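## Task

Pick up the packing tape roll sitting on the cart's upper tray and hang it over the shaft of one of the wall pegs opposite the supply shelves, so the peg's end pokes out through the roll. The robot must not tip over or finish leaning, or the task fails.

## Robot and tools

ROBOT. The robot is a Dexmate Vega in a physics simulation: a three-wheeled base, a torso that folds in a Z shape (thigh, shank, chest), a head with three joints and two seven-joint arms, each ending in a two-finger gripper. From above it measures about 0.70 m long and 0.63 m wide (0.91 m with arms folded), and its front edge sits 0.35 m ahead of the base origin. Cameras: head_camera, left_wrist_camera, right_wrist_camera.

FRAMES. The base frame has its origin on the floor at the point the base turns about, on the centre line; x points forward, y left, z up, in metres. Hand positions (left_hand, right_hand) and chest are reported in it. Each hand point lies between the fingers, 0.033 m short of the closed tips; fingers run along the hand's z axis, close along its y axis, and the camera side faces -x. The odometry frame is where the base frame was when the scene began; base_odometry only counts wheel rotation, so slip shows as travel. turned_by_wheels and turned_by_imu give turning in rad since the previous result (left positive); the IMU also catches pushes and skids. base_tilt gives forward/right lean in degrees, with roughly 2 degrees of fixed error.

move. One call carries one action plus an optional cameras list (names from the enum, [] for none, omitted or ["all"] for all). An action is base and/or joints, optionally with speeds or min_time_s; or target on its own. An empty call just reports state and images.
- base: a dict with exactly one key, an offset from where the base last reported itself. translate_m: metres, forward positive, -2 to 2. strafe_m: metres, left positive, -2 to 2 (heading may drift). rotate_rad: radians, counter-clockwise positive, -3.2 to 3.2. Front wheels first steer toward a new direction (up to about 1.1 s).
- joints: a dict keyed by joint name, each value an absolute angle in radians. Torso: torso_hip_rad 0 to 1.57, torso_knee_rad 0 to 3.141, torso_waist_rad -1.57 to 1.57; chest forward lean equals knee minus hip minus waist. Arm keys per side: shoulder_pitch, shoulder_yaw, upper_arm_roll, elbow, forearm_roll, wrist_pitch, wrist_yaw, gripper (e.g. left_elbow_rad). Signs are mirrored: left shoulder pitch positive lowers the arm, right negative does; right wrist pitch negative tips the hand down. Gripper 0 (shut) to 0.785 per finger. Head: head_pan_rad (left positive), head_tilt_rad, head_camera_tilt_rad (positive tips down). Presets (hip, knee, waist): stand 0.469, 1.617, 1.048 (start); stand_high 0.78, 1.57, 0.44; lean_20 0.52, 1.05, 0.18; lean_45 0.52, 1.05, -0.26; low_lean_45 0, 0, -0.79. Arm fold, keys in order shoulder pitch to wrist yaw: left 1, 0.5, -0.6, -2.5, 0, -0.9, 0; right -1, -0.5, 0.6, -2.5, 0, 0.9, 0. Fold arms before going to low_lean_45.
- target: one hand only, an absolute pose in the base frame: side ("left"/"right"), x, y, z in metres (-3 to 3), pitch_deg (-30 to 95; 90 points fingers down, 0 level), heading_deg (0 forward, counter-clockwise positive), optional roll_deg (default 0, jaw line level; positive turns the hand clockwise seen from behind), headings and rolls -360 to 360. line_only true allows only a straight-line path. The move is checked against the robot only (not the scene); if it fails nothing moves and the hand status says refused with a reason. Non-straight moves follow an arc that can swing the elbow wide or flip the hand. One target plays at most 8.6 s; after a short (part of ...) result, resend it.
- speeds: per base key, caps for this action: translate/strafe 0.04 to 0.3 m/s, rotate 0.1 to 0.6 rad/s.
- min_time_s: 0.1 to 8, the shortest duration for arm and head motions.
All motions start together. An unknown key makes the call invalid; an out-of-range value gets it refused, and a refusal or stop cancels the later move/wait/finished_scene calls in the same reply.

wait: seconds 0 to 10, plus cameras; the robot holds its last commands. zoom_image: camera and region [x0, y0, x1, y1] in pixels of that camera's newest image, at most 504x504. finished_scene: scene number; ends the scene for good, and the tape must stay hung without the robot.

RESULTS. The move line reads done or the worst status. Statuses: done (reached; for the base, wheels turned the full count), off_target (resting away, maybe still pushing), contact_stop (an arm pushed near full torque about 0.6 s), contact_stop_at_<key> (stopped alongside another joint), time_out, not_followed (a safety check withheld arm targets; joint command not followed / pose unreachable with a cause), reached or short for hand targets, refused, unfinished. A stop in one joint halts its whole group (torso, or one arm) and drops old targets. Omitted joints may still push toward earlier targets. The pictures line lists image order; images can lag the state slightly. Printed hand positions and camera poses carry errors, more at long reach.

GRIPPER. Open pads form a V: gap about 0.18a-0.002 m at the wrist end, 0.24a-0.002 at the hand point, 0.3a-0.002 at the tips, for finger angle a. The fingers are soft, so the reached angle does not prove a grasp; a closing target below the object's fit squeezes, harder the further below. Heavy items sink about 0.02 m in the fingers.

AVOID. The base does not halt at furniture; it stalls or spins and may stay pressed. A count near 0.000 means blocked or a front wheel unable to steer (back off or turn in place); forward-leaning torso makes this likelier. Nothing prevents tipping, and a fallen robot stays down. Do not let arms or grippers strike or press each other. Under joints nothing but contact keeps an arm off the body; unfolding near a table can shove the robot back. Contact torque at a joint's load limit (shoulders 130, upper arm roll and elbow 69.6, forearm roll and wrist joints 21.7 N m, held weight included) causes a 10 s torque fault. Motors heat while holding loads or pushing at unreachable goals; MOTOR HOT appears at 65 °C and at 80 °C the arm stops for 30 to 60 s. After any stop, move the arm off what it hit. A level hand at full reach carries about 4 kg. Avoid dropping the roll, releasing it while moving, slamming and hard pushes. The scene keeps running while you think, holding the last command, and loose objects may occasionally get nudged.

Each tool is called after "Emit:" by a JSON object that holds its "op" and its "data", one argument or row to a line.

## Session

Emit:
{"op": "move", "data": {
  "cameras": ["head_camera"]
}}

Emit:
{"op": "move", "data": {
  "joints": {"head_pan_rad":1.3},
  "cameras": ["head_camera"]
}}

Emit:
{"op": "move", "data": {
  "joints": {"head_pan_rad":2.6},
  "cameras": ["head_camera"]
}}

Emit:
{"op": "move", "data": {
  "joints": {"head_pan_rad":-1.3},
  "cameras": ["head_camera"]
}}

Emit:
{"op": "move", "data": {
  "joints": {"head_pan_rad":-2.6},
  "cameras": ["head_camera"]
}}

Scene clock: 0.00 s.
Joint torques (N m): no reading
Motor temperatures (°C): left_arm=[33 32 33 31 36 34 38] | right_arm=[33 30 37 33 36 32 37]
base_odometry: x=+0.000 y=+0.000 heading=+0.000
turned_by_wheels: +0.000
turned_by_imu: +0.000
base_tilt: forward=-0.6 right=-0.7
base_status: not commanded
joint_positions: torso_hip_rad=+0.469 torso_knee_rad=+1.617 torso_waist_rad=+1.048 left_shoulder_pitch_rad=+2.204 left_shoulder_yaw_rad=+0.007 left_upper_arm_roll_rad=-0.002 left_elbow_rad=-1.113 left_forearm_roll_rad=+0.001 left_wrist_pitch_rad=-0.497 left_wrist_yaw_rad=-0.002 left_gripper_rad=+0.005 right_shoulder_pitch_rad=-2.185 right_shoulder_yaw_rad=-0.018 right_upper_arm_roll_rad=-0.016 right_elbow_rad=-1.094 right_forearm_roll_rad=+0.005 right_wrist_pitch_rad=+0.495 right_wrist_yaw_rad=+0.018 right_gripper_rad=+0.005 head_pan_rad=+0.000 head_tilt_rad=+0.000 head_camera_tilt_rad=+0.000
joint_status: not commanded
chest: x=-0.0111 y=+0.0000 z=+1.4155 quat_wxyz=(+0.999, +0.000, +0.050, +0.000) (m; base frame)
left_hand: x=+0.2015 y=+0.2331 z=+0.6092 quat_wxyz=(+0.424, +0.004, +0.906, +0.002) pitch_deg=+39.8 heading_deg=+0.0 roll_deg=+0.5 back=up (m; base frame)
right_hand: x=+0.2058 y=-0.2208 z=+0.6055 quat_wxyz=(+0.423, -0.013, +0.906, +0.012) pitch_deg=+39.9 heading_deg=+2.4 roll_deg=+0.8 back=up (m; base frame)
pictures: head_camera
camera_calibration:
head_camera: T_world_to_cam=[[-0.0191424, -0.999253, 0.0335821, -0.0274148], [-0.135026, -0.0306968, -0.990366, 1.49491], [0.990657, -0.0234924, -0.134337, 0.240099], [0, 0, 0, 1]] pos_world=[-0.0365288, 0.0241353, 1.51369]

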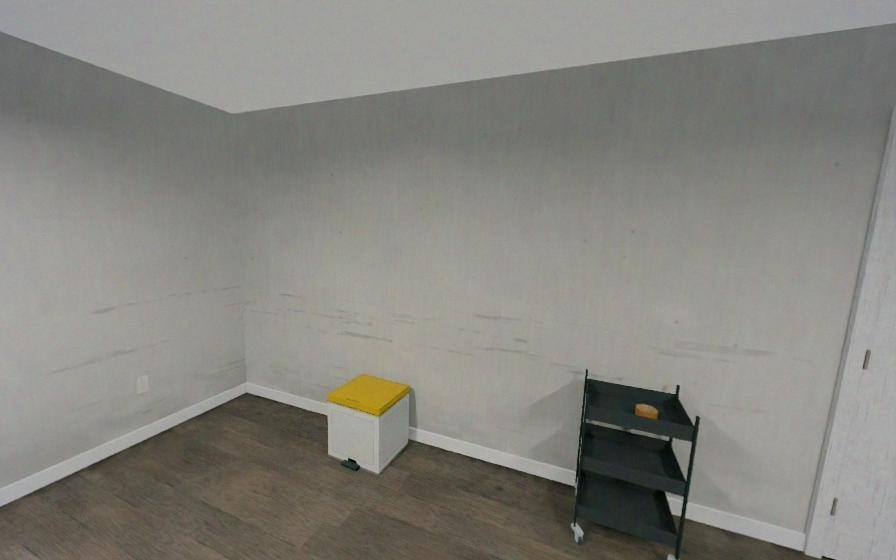

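Scene clock: 1.53 s.
Joint torques (N m): left_arm=[7.74 0.7 1.9 -3.05 0.35 -3.35 0.19] | right_arm=[-5.65 2.01 -0.71 -2.55 -0.08 2.48 -0.2]
move: done
base_odometry: x=+0.000 y=+0.000 heading=+0.000
turned_by_wheels: +0.000
turned_by_imu: +0.000
base_tilt: forward=-0.7 right=-0.8
joint_positions: torso_hip_rad=+0.469 torso_knee_rad=+1.617 torso_waist_rad=+1.048 left_shoulder_pitch_rad=+2.204 left_shoulder_yaw_rad=+0.007 left_upper_arm_roll_rad=-0.002 left_elbow_rad=-1.113 left_forearm_roll_rad=+0.001 left_wrist_pitch_rad=-0.497 left_wrist_yaw_rad=-0.002 left_gripper_rad=+0.005 right_shoulder_pitch_rad=-2.185 right_shoulder_yaw_rad=-0.018 right_upper_arm_roll_rad=-0.016 right_elbow_rad=-1.094 right_forearm_roll_rad=+0.005 right_wrist_pitch_rad=+0.495 right_wrist_yaw_rad=+0.018 right_gripper_rad=+0.005 head_pan_rad=+1.299 head_tilt_rad=+0.000 head_camera_tilt_rad=+0.000
joint_status: all done
chest: x=-0.0111 y=+0.0000 z=+1.4155 quat_wxyz=(+0.999, +0.000, +0.050, +0.000) (m; base frame)
left_hand: x=+0.2015 y=+0.2331 z=+0.6092 quat_wxyz=(+0.424, +0.004, +0.906, +0.002) pitch_deg=+39.8 heading_deg=+0.0 roll_deg=+0.5 back=up (m; base frame)
right_hand: x=+0.2058 y=-0.2208 z=+0.6055 quat_wxyz=(+0.423, -0.013, +0.906, +0.012) pitch_deg=+39.9 heading_deg=+2.4 roll_deg=+0.8 back=up (m; base frame)
pictures: head_camera
camera_calibration:
head_camera: T_world_to_cam=[[0.955025, -0.289486, -0.0642225, 0.193841], [-0.0798088, -0.0423495, -0.99591, 1.50745], [0.285583, 0.956245, -0.0635484, 0.0799593], [0, 0, 0, 1]]

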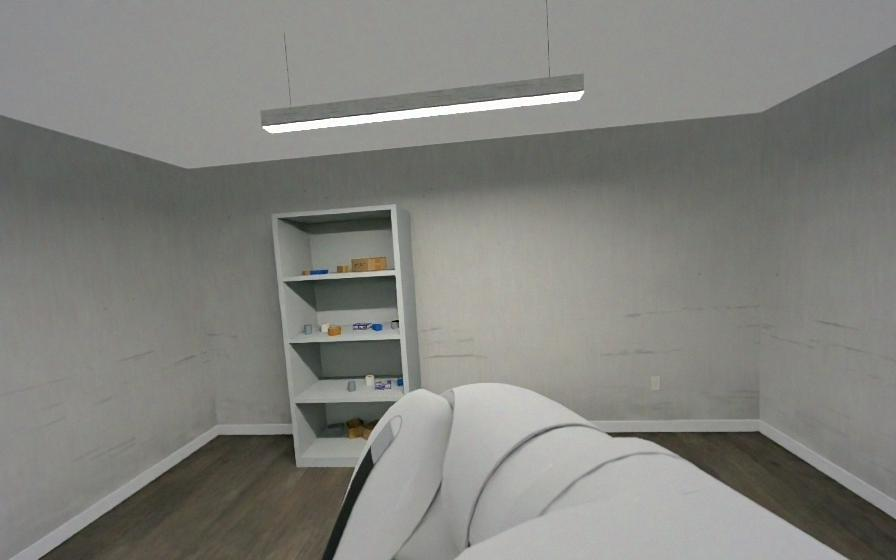

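Scene clock: 3.07 s.
Joint torques (N m): left_arm=[7.02 1.95 2.03 -3.05 0.22 -3.28 0.37] | right_arm=[-6.1 2.04 0 -2.38 -0.08 2.27 -0.21]
move: done
base_odometry: x=+0.000 y=+0.000 heading=+0.000
turned_by_wheels: +0.000
turned_by_imu: +0.000
base_tilt: forward=-0.6 right=-0.8
joint_positions: torso_hip_rad=+0.469 torso_knee_rad=+1.617 torso_waist_rad=+1.048 left_shoulder_pitch_rad=+2.204 left_shoulder_yaw_rad=+0.007 left_upper_arm_roll_rad=-0.002 left_elbow_rad=-1.113 left_forearm_roll_rad=+0.001 left_wrist_pitch_rad=-0.497 left_wrist_yaw_rad=-0.002 left_gripper_rad=+0.005 right_shoulder_pitch_rad=-2.185 right_shoulder_yaw_rad=-0.018 right_upper_arm_roll_rad=-0.016 right_elbow_rad=-1.094 right_forearm_roll_rad=+0.005 right_wrist_pitch_rad=+0.495 right_wrist_yaw_rad=+0.018 right_gripper_rad=+0.005 head_pan_rad=+2.599 head_tilt_rad=+0.000 head_camera_tilt_rad=+0.000
joint_status: all done
chest: x=-0.0111 y=+0.0000 z=+1.4155 quat_wxyz=(+0.999, +0.000, +0.050, +0.000) (m; base frame)
left_hand: x=+0.2015 y=+0.2331 z=+0.6092 quat_wxyz=(+0.424, +0.004, +0.906, +0.002) pitch_deg=+39.8 heading_deg=+0.0 roll_deg=+0.5 back=up (m; base frame)
right_hand: x=+0.2058 y=-0.2208 z=+0.6055 quat_wxyz=(+0.423, -0.013, +0.906, +0.012) pitch_deg=+39.9 heading_deg=+2.4 roll_deg=+0.8 back=up (m; base frame)
pictures: head_camera
camera_calibration:
head_camera: T_world_to_cam=[[0.535316, 0.844363, -0.0220845, 0.0985156], [-0.0538402, 0.00801754, -0.998517, 1.51335], [-0.842934, 0.535711, 0.0497526, -0.176353], [0, 0, 0, 1]]

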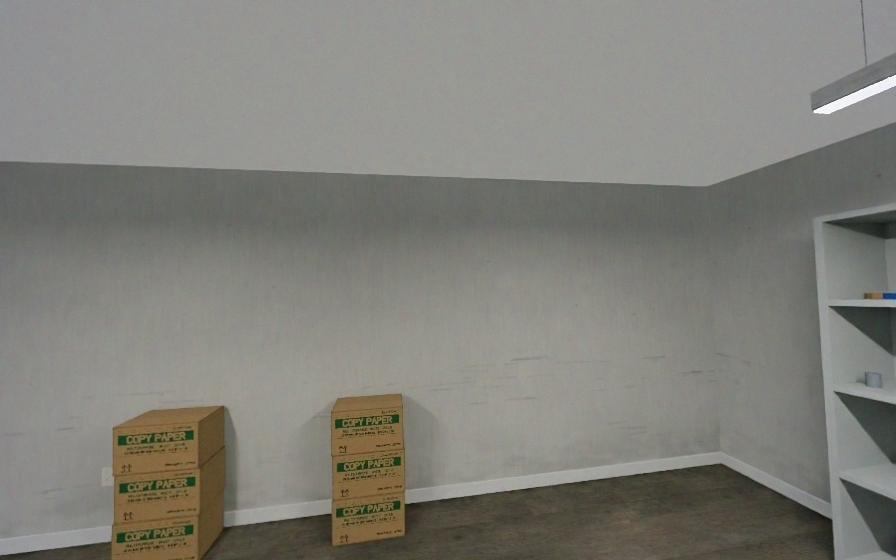

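Scene clock: 6.33 s.
Joint torques (N m): left_arm=[8.28 1.22 3.54 -2.53 0.07 -1.59 0.39] | right_arm=[-6.34 0.66 -0.92 -2.65 -0.07 2.73 0.01]
move: done
base_odometry: x=+0.000 y=+0.000 heading=+0.000
turned_by_wheels: +0.000
turned_by_imu: +0.000
base_tilt: forward=-0.6 right=-0.7
joint_positions: torso_hip_rad=+0.469 torso_knee_rad=+1.617 torso_waist_rad=+1.048 left_shoulder_pitch_rad=+2.204 left_shoulder_yaw_rad=+0.007 left_upper_arm_roll_rad=-0.002 left_elbow_rad=-1.113 left_forearm_roll_rad=+0.001 left_wrist_pitch_rad=-0.497 left_wrist_yaw_rad=-0.002 left_gripper_rad=+0.005 right_shoulder_pitch_rad=-2.185 right_shoulder_yaw_rad=-0.018 right_upper_arm_roll_rad=-0.016 right_elbow_rad=-1.094 right_forearm_roll_rad=+0.005 right_wrist_pitch_rad=+0.495 right_wrist_yaw_rad=+0.018 right_gripper_rad=+0.005 head_pan_rad=-1.299 head_tilt_rad=+0.000 head_camera_tilt_rad=+0.000
joint_status: all done
chest: x=-0.0111 y=+0.0000 z=+1.4155 quat_wxyz=(+0.999, +0.000, +0.050, +0.000) (m; base frame)
left_hand: x=+0.2015 y=+0.2331 z=+0.6092 quat_wxyz=(+0.424, +0.004, +0.906, +0.002) pitch_deg=+39.8 heading_deg=+0.0 roll_deg=+0.5 back=up (m; base frame)
right_hand: x=+0.2058 y=-0.2208 z=+0.6055 quat_wxyz=(+0.423, -0.013, +0.906, +0.012) pitch_deg=+39.9 heading_deg=+2.4 roll_deg=+0.8 back=up (m; base frame)
pictures: head_camera
camera_calibration:
head_camera: T_world_to_cam=[[-0.960675, -0.246357, 0.12811, -0.241259], [-0.13866, 0.0258882, -0.990002, 1.49409], [0.240578, -0.968833, -0.05903, 0.0697377], [0, 0, 0, 1]]

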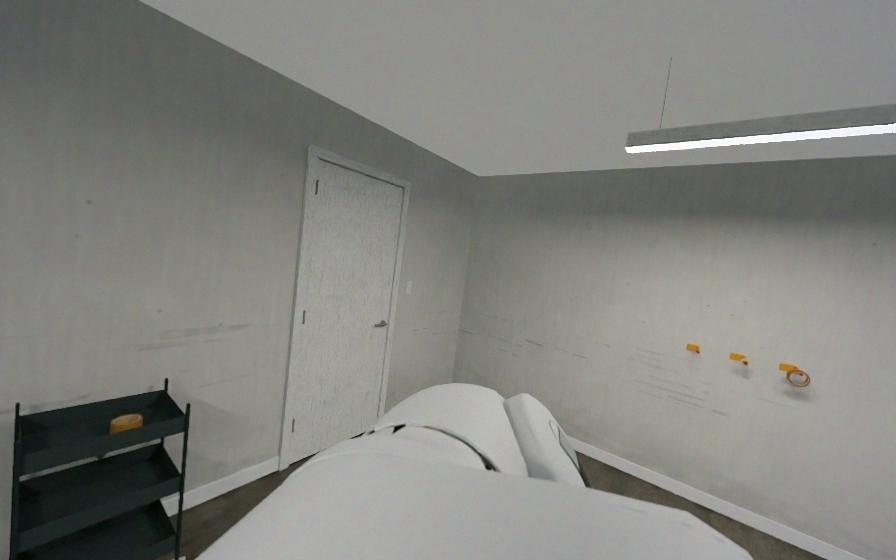

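Scene clock: 7.87 s.
Joint torques (N m): left_arm=[6.84 1.5 -0.88 -2.5 0.02 -1.17 0.52] | right_arm=[-5.16 1.71 -0.46 -2.69 0.05 2.1 -0.12]
move: done
base_odometry: x=+0.000 y=+0.000 heading=+0.000
turned_by_wheels: +0.000
turned_by_imu: +0.000
base_tilt: forward=-0.5 right=-0.9
joint_positions: torso_hip_rad=+0.469 torso_knee_rad=+1.617 torso_waist_rad=+1.048 left_shoulder_pitch_rad=+2.204 left_shoulder_yaw_rad=+0.007 left_upper_arm_roll_rad=-0.002 left_elbow_rad=-1.113 left_forearm_roll_rad=+0.001 left_wrist_pitch_rad=-0.497 left_wrist_yaw_rad=-0.002 left_gripper_rad=+0.005 right_shoulder_pitch_rad=-2.185 right_shoulder_yaw_rad=-0.018 right_upper_arm_roll_rad=-0.016 right_elbow_rad=-1.094 right_forearm_roll_rad=+0.005 right_wrist_pitch_rad=+0.495 right_wrist_yaw_rad=+0.018 right_gripper_rad=+0.005 head_pan_rad=-2.599 head_tilt_rad=+0.000 head_camera_tilt_rad=+0.000
joint_status: all done
chest: x=-0.0111 y=+0.0000 z=+1.4155 quat_wxyz=(+0.999, +0.000, +0.050, +0.000) (m; base frame)
left_hand: x=+0.2015 y=+0.2331 z=+0.6092 quat_wxyz=(+0.424, +0.004, +0.906, +0.002) pitch_deg=+39.8 heading_deg=+0.0 roll_deg=+0.5 back=up (m; base frame)
right_hand: x=+0.2058 y=-0.2208 z=+0.6055 quat_wxyz=(+0.423, -0.013, +0.906, +0.012) pitch_deg=+39.9 heading_deg=+2.4 roll_deg=+0.8 back=up (m; base frame)
pictures: head_camera
camera_calibration:
head_camera: T_world_to_cam=[[-0.490865, 0.867468, 0.0809421, -0.134554], [-0.0853646, 0.0445705, -0.995352, 1.50619], [-0.867044, -0.495493, 0.052173, -0.181829], [0, 0, 0, 1]]

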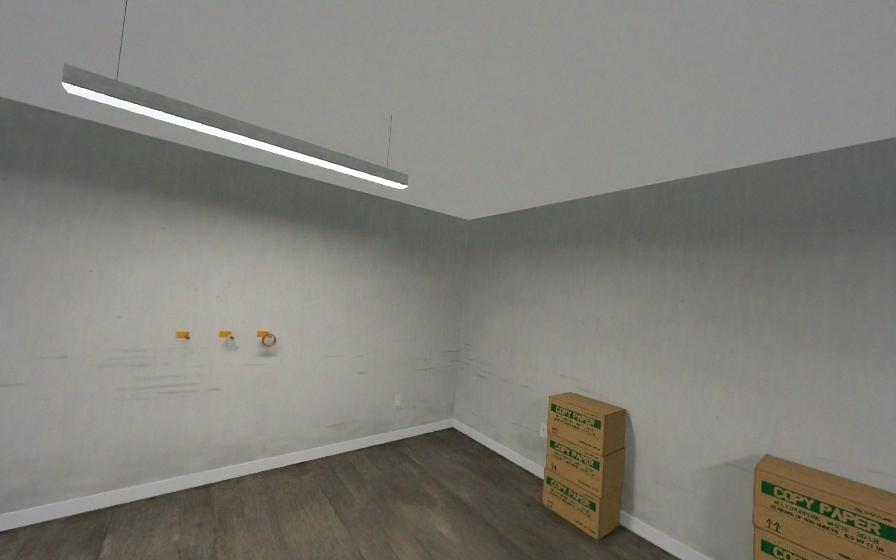

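Emit:
{"op": "move", "data": {
  "base": {"rotate_rad":-0.408},
  "joints": {"right_shoulder_pitch_rad":-0.1,"right_shoulder_yaw_rad":-0.01,"right_upper_arm_roll_rad":0,"right_elbow_rad":-0.45,"right_forearm_roll_rad":0,"right_wrist_pitch_rad":-1.28,"right_wrist_yaw_rad":0,"right_gripper_rad":0.2,"left_shoulder_pitch_rad":1.9,"left_shoulder_yaw_rad":0.15,"head_pan_rad":0,"head_camera_tilt_rad":0.45},
  "cameras": []
}}

Emit:
{"op": "move", "data": {
  "base": {"strafe_m":-0.14},
  "joints": {"torso_hip_rad":0.68,"torso_knee_rad":1.9,"torso_waist_rad":0.67},
  "cameras": []
}}

Emit:
{"op": "move", "data": {
  "base": {"translate_m":0.6}
}}

Scene clock: 32.50 s.
Joint torques (N m): left_arm=[-7.14 1.68 -2.25 -3.19 0.87 -2.07 0] | right_arm=[39.98 4.01 4.43 -5.36 -0.41 1.27 -0.18]
move: done
base_odometry: x=+0.001 y=+0.000 heading=-0.409
turned_by_wheels: -0.408
turned_by_imu: -0.408
base_tilt: forward=-0.6 right=-0.9
base_status: done
joint_positions: torso_hip_rad=+0.469 torso_knee_rad=+1.617 torso_waist_rad=+1.048 left_shoulder_pitch_rad=+1.900 left_shoulder_yaw_rad=+0.150 left_upper_arm_roll_rad=-0.002 left_elbow_rad=-1.113 left_forearm_roll_rad=+0.001 left_wrist_pitch_rad=-0.497 left_wrist_yaw_rad=-0.002 left_gripper_rad=+0.005 right_shoulder_pitch_rad=-0.105 right_shoulder_yaw_rad=-0.010 right_upper_arm_roll_rad=+0.000 right_elbow_rad=-0.452 right_forearm_roll_rad=+0.000 right_wrist_pitch_rad=-1.276 right_wrist_yaw_rad=+0.000 right_gripper_rad=+0.200 head_pan_rad=-0.001 head_tilt_rad=+0.000 head_camera_tilt_rad=+0.449
joint_status: all done
chest: x=-0.0111 y=+0.0000 z=+1.4155 quat_wxyz=(+0.999, +0.000, +0.050, +0.000) (m; base frame)
left_hand: x=+0.4348 y=+0.2922 z=+0.7140 quat_wxyz=(+0.555, +0.064, +0.829, +0.040) pitch_deg=+22.4 heading_deg=-0.4 roll_deg=+8.5 back=up (m; base frame)
right_hand: x=+0.7956 y=-0.2377 z=+1.0871 quat_wxyz=(+0.267, +0.004, +0.964, -0.002) pitch_deg=+59.0 heading_deg=-0.8 roll_deg=-0.3 back=up (m; base frame)
pictures: none

Scene clock: 35.63 s.
Joint torques (N m): left_arm=[6.46 -0.04 -0.2 -2.76 -0.24 -1.43 -0.28] | right_arm=[37.98 1.97 3.37 -4.24 -0.26 0.3 -0.24]
move: done
base_odometry: x=-0.055 y=-0.128 heading=-0.411
turned_by_wheels: -0.002
turned_by_imu: -0.003
base_tilt: forward=-0.7 right=-0.9
base_status: done
joint_positions: torso_hip_rad=+0.680 torso_knee_rad=+1.900 torso_waist_rad=+0.670 left_shoulder_pitch_rad=+1.900 left_shoulder_yaw_rad=+0.150 left_upper_arm_roll_rad=-0.002 left_elbow_rad=-1.113 left_forearm_roll_rad=+0.001 left_wrist_pitch_rad=-0.497 left_wrist_yaw_rad=-0.002 left_gripper_rad=+0.005 right_shoulder_pitch_rad=-0.100 right_shoulder_yaw_rad=-0.010 right_upper_arm_roll_rad=+0.000 right_elbow_rad=-0.450 right_forearm_roll_rad=+0.000 right_wrist_pitch_rad=-1.280 right_wrist_yaw_rad=+0.000 right_gripper_rad=+0.200 head_pan_rad=+0.000 head_tilt_rad=+0.000 head_camera_tilt_rad=+0.449
joint_status: all done
chest: x=+0.1555 y=+0.0000 z=+1.4422 quat_wxyz=(+0.962, +0.000, +0.272, +0.000) (m; base frame)
left_hand: x=+0.2521 y=+0.2922 z=+0.6166 quat_wxyz=(+0.356, +0.072, +0.931, +0.024) pitch_deg=+48.2 heading_deg=-0.5 roll_deg=+8.3 back=up (m; base frame)
right_hand: x=+0.7396 y=-0.2377 z=+0.7975 quat_wxyz=(+0.045, +0.004, +0.999, -0.003) pitch_deg=+84.8 heading_deg=-4.4 roll_deg=-4.0 (m; base frame)
pictures: none

Scene clock: 39.87 s.
Joint torques (N m): left_arm=[7.24 0.42 1.08 -3.51 -0.13 -1.78 0.42] | right_arm=[35.38 1.59 3.68 -4.48 -0.22 0.79 -0.1]
move: done
base_odometry: x=+0.494 y=-0.369 heading=-0.412
turned_by_wheels: -0.001
turned_by_imu: -0.006
base_tilt: forward=-0.4 right=-0.7
base_status: done
joint_positions: torso_hip_rad=+0.680 torso_knee_rad=+1.900 torso_waist_rad=+0.670 left_shoulder_pitch_rad=+1.900 left_shoulder_yaw_rad=+0.150 left_upper_arm_roll_rad=-0.002 left_elbow_rad=-1.113 left_forearm_roll_rad=+0.001 left_wrist_pitch_rad=-0.497 left_wrist_yaw_rad=-0.002 left_gripper_rad=+0.005 right_shoulder_pitch_rad=-0.100 right_shoulder_yaw_rad=-0.010 right_upper_arm_roll_rad=+0.000 right_elbow_rad=-0.450 right_forearm_roll_rad=+0.000 right_wrist_pitch_rad=-1.280 right_wrist_yaw_rad=+0.000 right_gripper_rad=+0.200 head_pan_rad=+0.000 head_tilt_rad=+0.000 head_camera_tilt_rad=+0.449
chest: x=+0.1556 y=+0.0000 z=+1.4422 quat_wxyz=(+0.962, +0.000, +0.272, +0.000) (m; base frame)
left_hand: x=+0.2521 y=+0.2922 z=+0.6166 quat_wxyz=(+0.356, +0.072, +0.931, +0.024) pitch_deg=+48.2 heading_deg=-0.5 roll_deg=+8.3 back=up (m; base frame)
right_hand: x=+0.7396 y=-0.2377 z=+0.7974 quat_wxyz=(+0.045, +0.004, +0.999, -0.003) pitch_deg=+84.8 heading_deg=-4.4 roll_deg=-4.0 (m; base frame)
pictures: head_camera, left_wrist_camera, right_wrist_camera
camera_calibration:
head_camera: T_world_to_cam=[[0.0140381, -0.99925, 0.0360825, -0.0331442], [-0.859406, -0.0305032, -0.510382, 0.92583], [0.5111, -0.0238448, -0.85919, 1.21594], [0, 0, 0, 1]]
left_wrist_camera: T_world_to_cam=[[-0.117247, -0.992516, -0.0341302, 0.333409], [-0.804948, 0.115105, -0.582073, 0.583673], [0.581645, -0.0407733, -0.81242, 0.516267], [0, 0, 0, 1]]
right_wrist_camera: T_world_to_cam=[[-0.00430125, -0.999281, -0.037658, -0.199891], [-0.999715, 0.00341313, 0.0236166, 0.774415], [-0.0234711, 0.0377488, -0.999012, 0.979666], [0, 0, 0, 1]]

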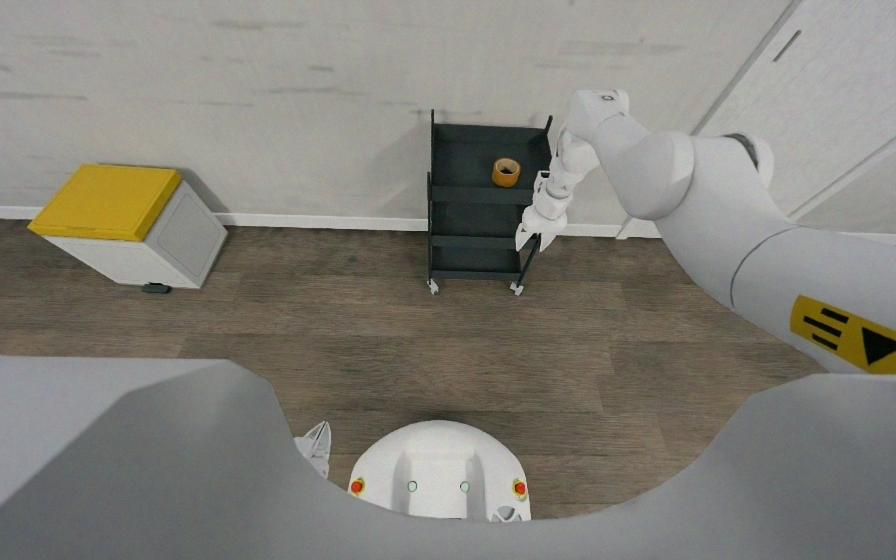

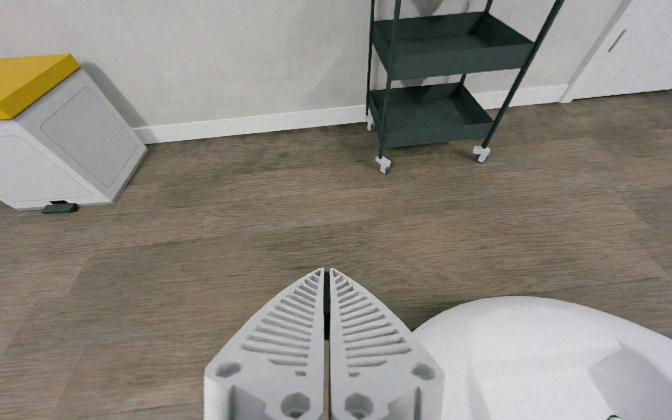

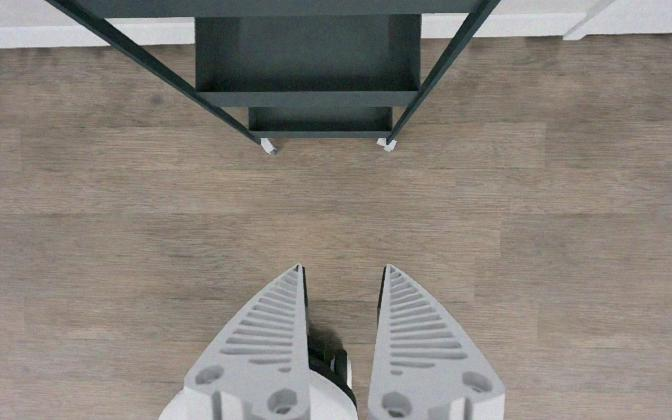

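Emit:
{"op": "move", "data": {
  "base": {"translate_m":0.365},
  "speeds": {"translate_m":0.15},
  "cameras": ["head_camera","right_wrist_camera"]
}}

Emit:
{"op": "zoom_image", "data": {
  "camera": "head_camera",
  "region": [450, 180, 600, 300]
}}

Scene clock: 49.37 s.
Joint torques (N m): left_arm=[6.58 0.31 0.09 -1.89 -0.19 -1.71 0.64] | right_arm=[35.58 0.21 3.14 -4.7 -0.07 0.6 -0.32]
move: done
base_odometry: x=+0.829 y=-0.516 heading=-0.414
turned_by_wheels: -0.001
turned_by_imu: -0.003
base_tilt: forward=-0.5 right=-0.8
base_status: done
joint_positions: torso_hip_rad=+0.680 torso_knee_rad=+1.900 torso_waist_rad=+0.670 left_shoulder_pitch_rad=+1.900 left_shoulder_yaw_rad=+0.150 left_upper_arm_roll_rad=-0.002 left_elbow_rad=-1.113 left_forearm_roll_rad=+0.001 left_wrist_pitch_rad=-0.497 left_wrist_yaw_rad=-0.002 left_gripper_rad=+0.005 right_shoulder_pitch_rad=-0.100 right_shoulder_yaw_rad=-0.010 right_upper_arm_roll_rad=+0.000 right_elbow_rad=-0.450 right_forearm_roll_rad=+0.000 right_wrist_pitch_rad=-1.280 right_wrist_yaw_rad=+0.000 right_gripper_rad=+0.200 head_pan_rad=+0.000 head_tilt_rad=+0.000 head_camera_tilt_rad=+0.449
chest: x=+0.1556 y=+0.0000 z=+1.4422 quat_wxyz=(+0.962, +0.000, +0.272, +0.000) (m; base frame)
left_hand: x=+0.2521 y=+0.2922 z=+0.6166 quat_wxyz=(+0.356, +0.072, +0.931, +0.024) pitch_deg=+48.2 heading_deg=-0.5 roll_deg=+8.3 back=up (m; base frame)
right_hand: x=+0.7396 y=-0.2377 z=+0.7974 quat_wxyz=(+0.045, +0.004, +0.999, -0.003) pitch_deg=+84.8 heading_deg=-4.4 roll_deg=-4.0 (m; base frame)
pictures: head_camera, right_wrist_camera
camera_calibration:
head_camera: T_world_to_cam=[[0.0140376, -0.99925, 0.0360827, -0.0331443], [-0.859399, -0.0305032, -0.510394, 0.925831], [0.511112, -0.0238448, -0.859183, 1.21594], [0, 0, 0, 1]]
right_wrist_camera: T_world_to_cam=[[-0.00428942, -0.999282, -0.0376503, -0.199899], [-0.999715, 0.00340123, 0.0236231, 0.774388], [-0.0234781, 0.0377409, -0.999012, 0.97968], [0, 0, 0, 1]]

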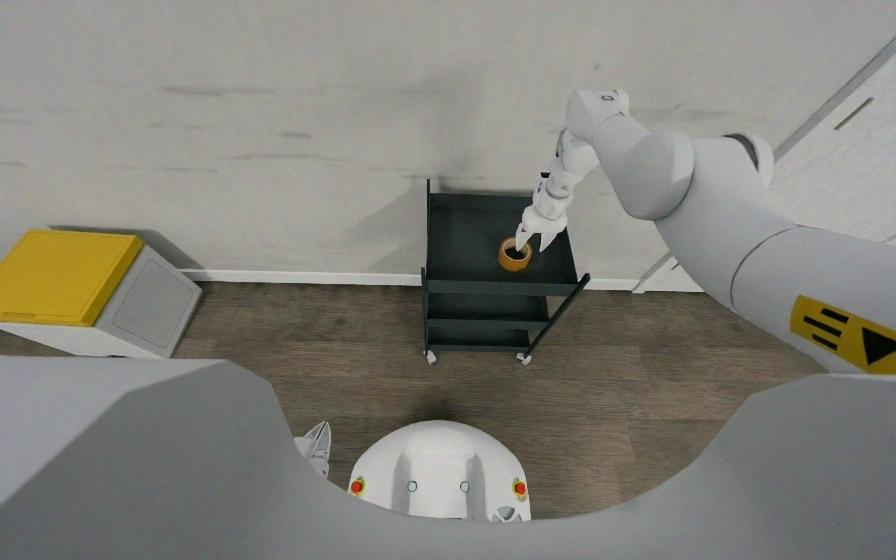

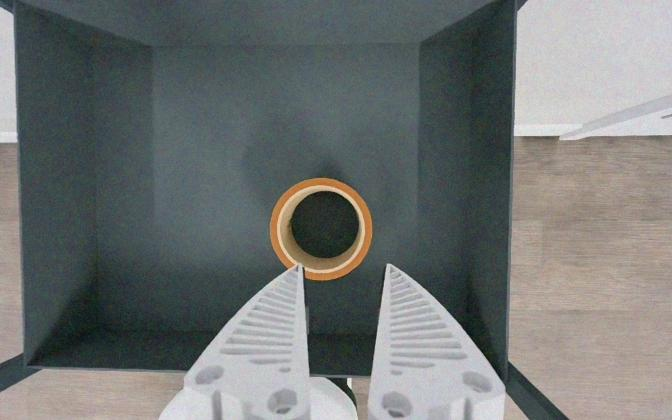

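Scaled by 3.360 from the camera's 896x560 image, which has a finer 960x600 frame.

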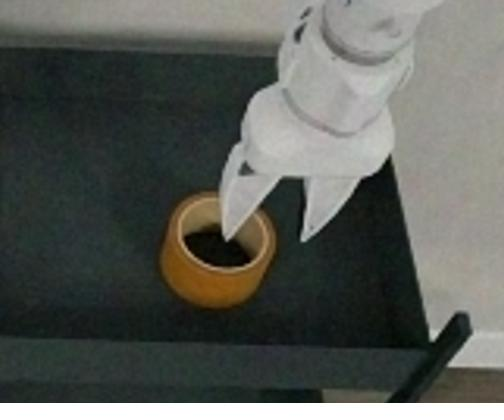

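Emit:
{"op": "move", "data": {
  "base": {"translate_m":0.029},
  "joints": {"right_shoulder_yaw_rad":-0.04},
  "speeds": {"translate_m":0.06},
  "cameras": []
}}

Emit:
{"op": "move", "data": {
  "joints": {"torso_hip_rad":0.55,"torso_knee_rad":1.692,"torso_waist_rad":0.592},
  "cameras": ["head_camera","right_wrist_camera"]
}}

Emit:
{"op": "zoom_image", "data": {
  "camera": "head_camera",
  "region": [450, 180, 600, 300]
}}

Scene clock: 59.67 s.
Joint torques (N m): left_arm=[9.28 2.43 1.6 -3.59 0.18 -2.04 0.23] | right_arm=[35.91 -1.22 3.51 -5.02 -0.03 0.19 -0.05]
move: done
base_odometry: x=+0.855 y=-0.527 heading=-0.415
turned_by_wheels: -0.001
turned_by_imu: -0.002
base_tilt: forward=-0.5 right=-0.9
base_status: done
joint_positions: torso_hip_rad=+0.680 torso_knee_rad=+1.900 torso_waist_rad=+0.670 left_shoulder_pitch_rad=+1.900 left_shoulder_yaw_rad=+0.150 left_upper_arm_roll_rad=-0.002 left_elbow_rad=-1.113 left_forearm_roll_rad=+0.001 left_wrist_pitch_rad=-0.497 left_wrist_yaw_rad=-0.002 left_gripper_rad=+0.005 right_shoulder_pitch_rad=-0.100 right_shoulder_yaw_rad=-0.039 right_upper_arm_roll_rad=+0.000 right_elbow_rad=-0.450 right_forearm_roll_rad=+0.000 right_wrist_pitch_rad=-1.280 right_wrist_yaw_rad=+0.000 right_gripper_rad=+0.200 head_pan_rad=+0.000 head_tilt_rad=+0.000 head_camera_tilt_rad=+0.449
joint_status: all done
chest: x=+0.1555 y=+0.0000 z=+1.4422 quat_wxyz=(+0.962, +0.000, +0.272, +0.000) (m; base frame)
left_hand: x=+0.2521 y=+0.2922 z=+0.6166 quat_wxyz=(+0.356, +0.072, +0.931, +0.024) pitch_deg=+48.2 heading_deg=-0.5 roll_deg=+8.3 back=up (m; base frame)
right_hand: x=+0.7391 y=-0.2609 z=+0.7978 quat_wxyz=(+0.045, +0.015, +0.999, -0.012) pitch_deg=+84.6 heading_deg=-16.3 roll_deg=-14.6 (m; base frame)
pictures: none

Scene clock: 61.70 s.
Joint torques (N m): left_arm=[6.75 4.01 -0.87 -1.84 -0.52 -3.13 0.13] | right_arm=[35.79 -0.73 3.63 -5.09 -0.06 0.86 0.05]
move: done
base_odometry: x=+0.855 y=-0.527 heading=-0.415
turned_by_wheels: +0.000
turned_by_imu: +0.000
base_tilt: forward=-0.5 right=-0.6
joint_positions: torso_hip_rad=+0.550 torso_knee_rad=+1.692 torso_waist_rad=+0.592 left_shoulder_pitch_rad=+1.900 left_shoulder_yaw_rad=+0.150 left_upper_arm_roll_rad=-0.002 left_elbow_rad=-1.113 left_forearm_roll_rad=+0.001 left_wrist_pitch_rad=-0.497 left_wrist_yaw_rad=-0.002 left_gripper_rad=+0.005 right_shoulder_pitch_rad=-0.100 right_shoulder_yaw_rad=-0.040 right_upper_arm_roll_rad=+0.000 right_elbow_rad=-0.450 right_forearm_roll_rad=+0.000 right_wrist_pitch_rad=-1.280 right_wrist_yaw_rad=+0.000 right_gripper_rad=+0.200 head_pan_rad=+0.000 head_tilt_rad=+0.000 head_camera_tilt_rad=+0.449
joint_status: all done
chest: x=+0.1616 y=+0.0000 z=+1.4013 quat_wxyz=(+0.962, +0.000, +0.272, +0.000) (m; base frame)
left_hand: x=+0.2582 y=+0.2922 z=+0.5757 quat_wxyz=(+0.356, +0.072, +0.931, +0.024) pitch_deg=+48.2 heading_deg=-0.5 roll_deg=+8.3 back=up (m; base frame)
right_hand: x=+0.7452 y=-0.2620 z=+0.7570 quat_wxyz=(+0.045, +0.015, +0.999, -0.013) pitch_deg=+84.6 heading_deg=-16.8 roll_deg=-15.0 (m; base frame)
pictures: head_camera, right_wrist_camera
camera_calibration:
head_camera: T_world_to_cam=[[0.0140343, -0.99925, 0.036084, -0.0317563], [-0.859353, -0.0305032, -0.510472, 0.910272], [0.51119, -0.0238448, -0.859137, 1.17767], [0, 0, 0, 1]]
right_wrist_camera: T_world_to_cam=[[-0.0280529, -0.999415, -0.0195808, -0.221729], [-0.999348, 0.0275952, 0.0232675, 0.787364], [-0.0227135, 0.0202208, -0.999538, 0.935576], [0, 0, 0, 1]]

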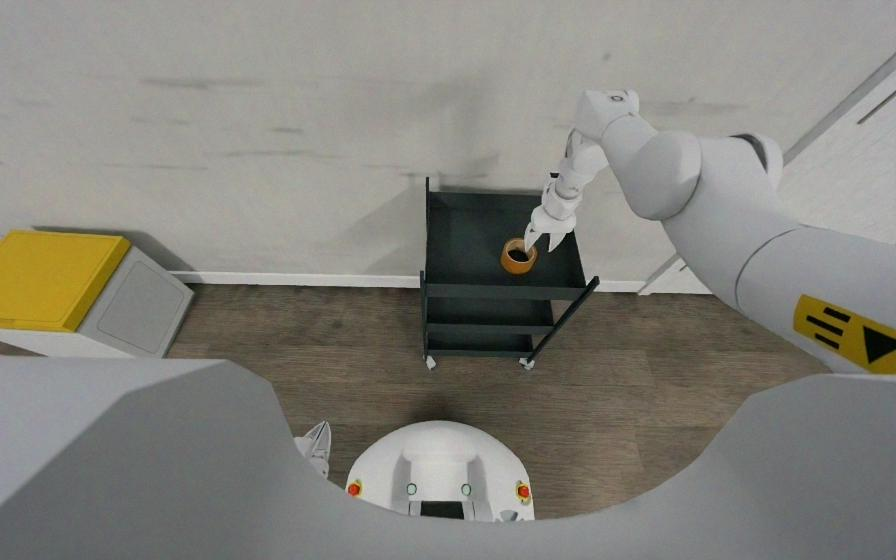

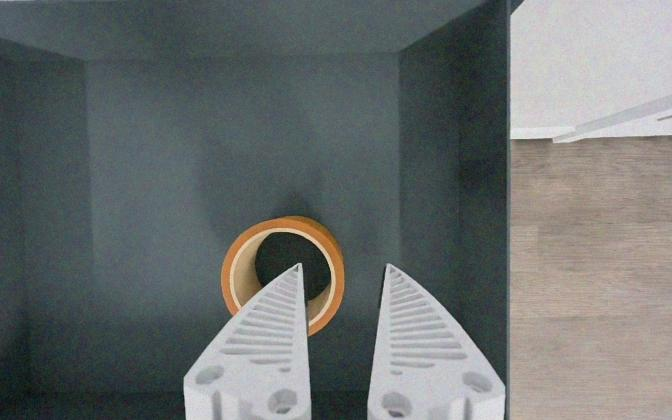

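Scaled by 3.360 from the camera's 896x560 image, which has a finer 960x600 frame.

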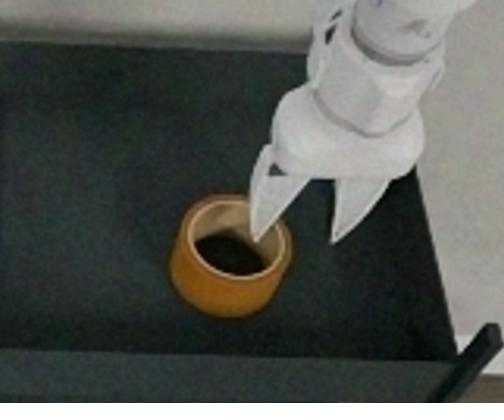

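Emit:
{"op": "move", "data": {
  "joints": {"torso_hip_rad":0.43,"torso_knee_rad":1.495,"torso_waist_rad":0.515},
  "cameras": ["right_wrist_camera"]
}}

Scene clock: 68.00 s.
Joint torques (N m): left_arm=[7.03 3.49 0.16 -1.43 0.25 -2.49 0.57] | right_arm=[35.83 -1.26 3.31 -4.7 -0.21 -0.4 -0.16]
move: done
base_odometry: x=+0.855 y=-0.527 heading=-0.415
turned_by_wheels: +0.000
turned_by_imu: +0.000
base_tilt: forward=-0.6 right=-0.9
joint_positions: torso_hip_rad=+0.430 torso_knee_rad=+1.495 torso_waist_rad=+0.515 left_shoulder_pitch_rad=+1.900 left_shoulder_yaw_rad=+0.150 left_upper_arm_roll_rad=-0.002 left_elbow_rad=-1.113 left_forearm_roll_rad=+0.001 left_wrist_pitch_rad=-0.497 left_wrist_yaw_rad=-0.002 left_gripper_rad=+0.005 right_shoulder_pitch_rad=-0.100 right_shoulder_yaw_rad=-0.040 right_upper_arm_roll_rad=+0.000 right_elbow_rad=-0.450 right_forearm_roll_rad=+0.000 right_wrist_pitch_rad=-1.280 right_wrist_yaw_rad=+0.000 right_gripper_rad=+0.200 head_pan_rad=+0.000 head_tilt_rad=+0.000 head_camera_tilt_rad=+0.449
joint_status: all done
chest: x=+0.1612 y=+0.0000 z=+1.3566 quat_wxyz=(+0.962, +0.000, +0.272, +0.000) (m; base frame)
left_hand: x=+0.2579 y=+0.2922 z=+0.5310 quat_wxyz=(+0.356, +0.072, +0.931, +0.024) pitch_deg=+48.2 heading_deg=-0.5 roll_deg=+8.3 back=up (m; base frame)
right_hand: x=+0.7448 y=-0.2620 z=+0.7123 quat_wxyz=(+0.045, +0.015, +0.999, -0.013) pitch_deg=+84.6 heading_deg=-16.8 roll_deg=-15.0 (m; base frame)
pictures: right_wrist_camera
camera_calibration:
right_wrist_camera: T_world_to_cam=[[-0.0280631, -0.999415, -0.0195733, -0.222622], [-0.999348, 0.0276056, 0.0232641, 0.788067], [-0.0227102, 0.0202134, -0.999538, 0.890906], [0, 0, 0, 1]]

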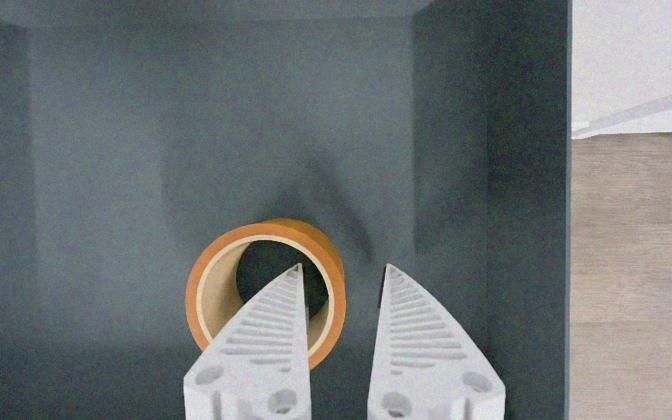

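Emit:
{"op": "move", "data": {
  "joints": {"right_shoulder_yaw_rad":-0.032},
  "cameras": []
}}

Emit:
{"op": "move", "data": {
  "joints": {"right_gripper_rad":0.0},
  "cameras": ["right_wrist_camera"]
}}

Emit:
{"op": "move", "data": {
  "joints": {"torso_hip_rad":0.68,"torso_knee_rad":1.9,"torso_waist_rad":0.67},
  "cameras": ["right_wrist_camera"]
}}

Emit:
{"op": "move", "data": {
  "joints": {"right_shoulder_pitch_rad":0.05},
  "min_time_s": 1.5,
  "cameras": ["right_wrist_camera"]
}}

Scene clock: 74.00 s.
Joint torques (N m): left_arm=[8.83 1.44 1.38 -1.49 0.16 -2.2 0.8] | right_arm=[35.5 2.12 3.4 -3.8 -0.09 -0.14 0.01]
move: done
base_odometry: x=+0.855 y=-0.527 heading=-0.415
turned_by_wheels: +0.000
turned_by_imu: +0.000
base_tilt: forward=-0.4 right=-0.7
joint_positions: torso_hip_rad=+0.430 torso_knee_rad=+1.495 torso_waist_rad=+0.515 left_shoulder_pitch_rad=+1.900 left_shoulder_yaw_rad=+0.150 left_upper_arm_roll_rad=-0.002 left_elbow_rad=-1.113 left_forearm_roll_rad=+0.001 left_wrist_pitch_rad=-0.497 left_wrist_yaw_rad=-0.002 left_gripper_rad=+0.005 right_shoulder_pitch_rad=-0.100 right_shoulder_yaw_rad=-0.035 right_upper_arm_roll_rad=+0.000 right_elbow_rad=-0.450 right_forearm_roll_rad=+0.000 right_wrist_pitch_rad=-1.280 right_wrist_yaw_rad=+0.000 right_gripper_rad=+0.200 head_pan_rad=+0.000 head_tilt_rad=+0.000 head_camera_tilt_rad=+0.449
joint_status: all done
chest: x=+0.1612 y=+0.0000 z=+1.3566 quat_wxyz=(+0.962, +0.000, +0.272, +0.000) (m; base frame)
left_hand: x=+0.2579 y=+0.2922 z=+0.5310 quat_wxyz=(+0.356, +0.072, +0.931, +0.024) pitch_deg=+48.2 heading_deg=-0.5 roll_deg=+8.3 back=up (m; base frame)
right_hand: x=+0.7449 y=-0.2583 z=+0.7122 quat_wxyz=(+0.045, +0.013, +0.999, -0.011) pitch_deg=+84.7 heading_deg=-15.0 roll_deg=-13.4 (m; base frame)
pictures: none

Scene clock: 74.70 s.
Joint torques (N m): left_arm=[7.85 0.1 -1.19 -4.7 0.17 -0.52 0.17] | right_arm=[35.23 4.01 3.72 -3.9 -0.24 1.32 -0.3]
move: done
base_odometry: x=+0.855 y=-0.527 heading=-0.415
turned_by_wheels: +0.000
turned_by_imu: +0.000
base_tilt: forward=-0.5 right=-1.0
joint_positions: torso_hip_rad=+0.430 torso_knee_rad=+1.495 torso_waist_rad=+0.515 left_shoulder_pitch_rad=+1.900 left_shoulder_yaw_rad=+0.150 left_upper_arm_roll_rad=-0.002 left_elbow_rad=-1.113 left_forearm_roll_rad=+0.001 left_wrist_pitch_rad=-0.497 left_wrist_yaw_rad=-0.002 left_gripper_rad=+0.005 right_shoulder_pitch_rad=-0.100 right_shoulder_yaw_rad=-0.033 right_upper_arm_roll_rad=+0.000 right_elbow_rad=-0.450 right_forearm_roll_rad=+0.000 right_wrist_pitch_rad=-1.280 right_wrist_yaw_rad=+0.000 right_gripper_rad=+0.000 head_pan_rad=+0.000 head_tilt_rad=+0.000 head_camera_tilt_rad=+0.449
joint_status: all done
chest: x=+0.1612 y=+0.0000 z=+1.3566 quat_wxyz=(+0.962, +0.000, +0.272, +0.000) (m; base frame)
left_hand: x=+0.2579 y=+0.2922 z=+0.5310 quat_wxyz=(+0.356, +0.072, +0.931, +0.024) pitch_deg=+48.2 heading_deg=-0.5 roll_deg=+8.3 back=up (m; base frame)
right_hand: x=+0.7450 y=-0.2562 z=+0.7122 quat_wxyz=(+0.045, +0.012, +0.999, -0.011) pitch_deg=+84.7 heading_deg=-13.9 roll_deg=-12.5 (m; base frame)
pictures: right_wrist_camera
camera_calibration:
right_wrist_camera: T_world_to_cam=[[-0.0223498, -0.999464, -0.0239152, -0.21795], [-0.999489, 0.0217912, 0.0233692, 0.786616], [-0.0228355, 0.0244252, -0.999441, 0.891769], [0, 0, 0, 1]]

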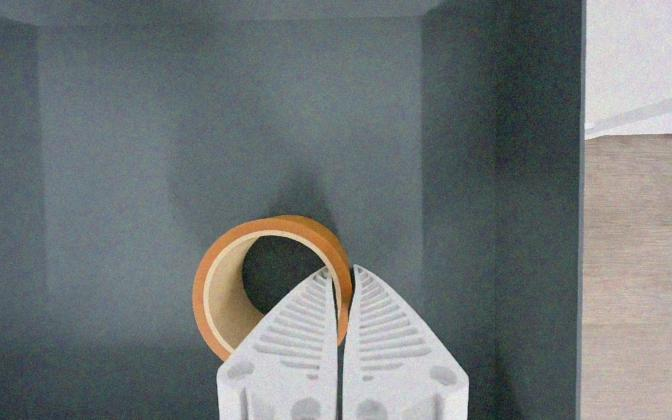

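Scene clock: 77.50 s.
Joint torques (N m): left_arm=[9.13 2.36 0.04 -2.5 -0.48 -1.81 0.14] | right_arm=[36.37 2.03 3.36 -4.08 -0.02 -0.05 -0.12]
move: done
base_odometry: x=+0.855 y=-0.527 heading=-0.415
turned_by_wheels: +0.000
turned_by_imu: +0.000
base_tilt: forward=-0.5 right=-0.8
joint_positions: torso_hip_rad=+0.680 torso_knee_rad=+1.900 torso_waist_rad=+0.670 left_shoulder_pitch_rad=+1.900 left_shoulder_yaw_rad=+0.150 left_upper_arm_roll_rad=-0.002 left_elbow_rad=-1.113 left_forearm_roll_rad=+0.001 left_wrist_pitch_rad=-0.497 left_wrist_yaw_rad=-0.002 left_gripper_rad=+0.005 right_shoulder_pitch_rad=-0.100 right_shoulder_yaw_rad=-0.032 right_upper_arm_roll_rad=+0.000 right_elbow_rad=-0.450 right_forearm_roll_rad=+0.000 right_wrist_pitch_rad=-1.280 right_wrist_yaw_rad=+0.000 right_gripper_rad=+0.000 head_pan_rad=+0.000 head_tilt_rad=+0.000 head_camera_tilt_rad=+0.449
joint_status: all done
chest: x=+0.1556 y=+0.0000 z=+1.4421 quat_wxyz=(+0.962, +0.000, +0.272, +0.000) (m; base frame)
left_hand: x=+0.2521 y=+0.2922 z=+0.6165 quat_wxyz=(+0.356, +0.072, +0.931, +0.024) pitch_deg=+48.2 heading_deg=-0.5 roll_deg=+8.3 back=up (m; base frame)
right_hand: x=+0.7392 y=-0.2557 z=+0.7976 quat_wxyz=(+0.045, +0.012, +0.999, -0.010) pitch_deg=+84.7 heading_deg=-13.7 roll_deg=-12.3 (m; base frame)
pictures: right_wrist_camera
camera_calibration:
right_wrist_camera: T_world_to_cam=[[-0.0218632, -0.999466, -0.0242849, -0.215599], [-0.999495, 0.0212912, 0.023568, 0.778574], [-0.0230384, 0.0247879, -0.999427, 0.977188], [0, 0, 0, 1]]

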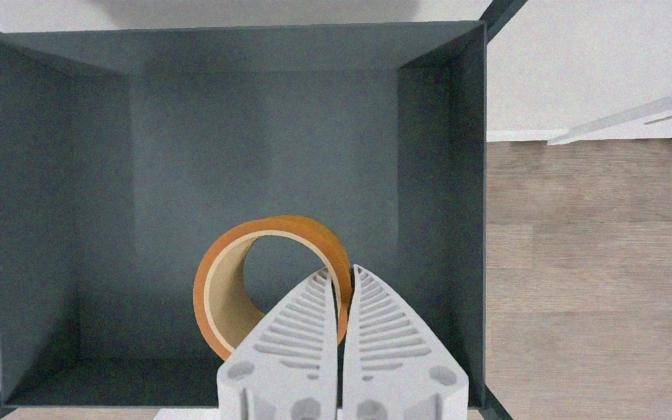

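Scene clock: 79.87 s.
Joint torques (N m): left_arm=[9.1 3.48 -0.93 -2.24 -0.55 -1.89 0.4] | right_arm=[39.21 2.97 3.51 -4.27 -0.17 1.21 -0.05]
move: done
base_odometry: x=+0.855 y=-0.527 heading=-0.415
turned_by_wheels: +0.000
turned_by_imu: +0.000
base_tilt: forward=-0.6 right=-0.7
joint_positions: torso_hip_rad=+0.680 torso_knee_rad=+1.900 torso_waist_rad=+0.670 left_shoulder_pitch_rad=+1.900 left_shoulder_yaw_rad=+0.150 left_upper_arm_roll_rad=-0.002 left_elbow_rad=-1.113 left_forearm_roll_rad=+0.001 left_wrist_pitch_rad=-0.497 left_wrist_yaw_rad=-0.002 left_gripper_rad=+0.005 right_shoulder_pitch_rad=+0.045 right_shoulder_yaw_rad=-0.032 right_upper_arm_roll_rad=+0.000 right_elbow_rad=-0.450 right_forearm_roll_rad=+0.000 right_wrist_pitch_rad=-1.280 right_wrist_yaw_rad=+0.000 right_gripper_rad=+0.000 head_pan_rad=+0.000 head_tilt_rad=+0.000 head_camera_tilt_rad=+0.449
joint_status: all done
chest: x=+0.1556 y=+0.0000 z=+1.4421 quat_wxyz=(+0.962, +0.000, +0.272, +0.000) (m; base frame)
left_hand: x=+0.2521 y=+0.2922 z=+0.6165 quat_wxyz=(+0.356, +0.072, +0.931, +0.024) pitch_deg=+48.2 heading_deg=-0.5 roll_deg=+8.3 back=up (m; base frame)
right_hand: x=+0.8267 y=-0.2557 z=+0.8892 quat_wxyz=(+0.118, +0.013, +0.993, -0.009) pitch_deg=+76.4 heading_deg=-5.4 roll_deg=-3.9 back=up (m; base frame)
pictures: right_wrist_camera
camera_calibration:
right_wrist_camera: T_world_to_cam=[[-0.0181015, -0.999466, -0.0272047, -0.211973], [-0.992312, 0.0212903, -0.121914, 0.987266], [0.122428, 0.0247887, -0.992168, 0.944085], [0, 0, 0, 1]]

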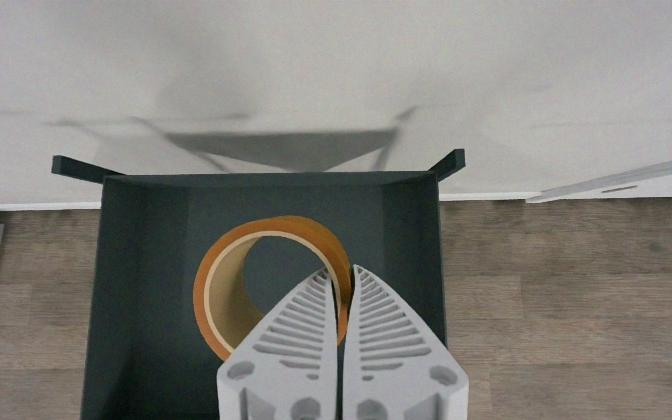

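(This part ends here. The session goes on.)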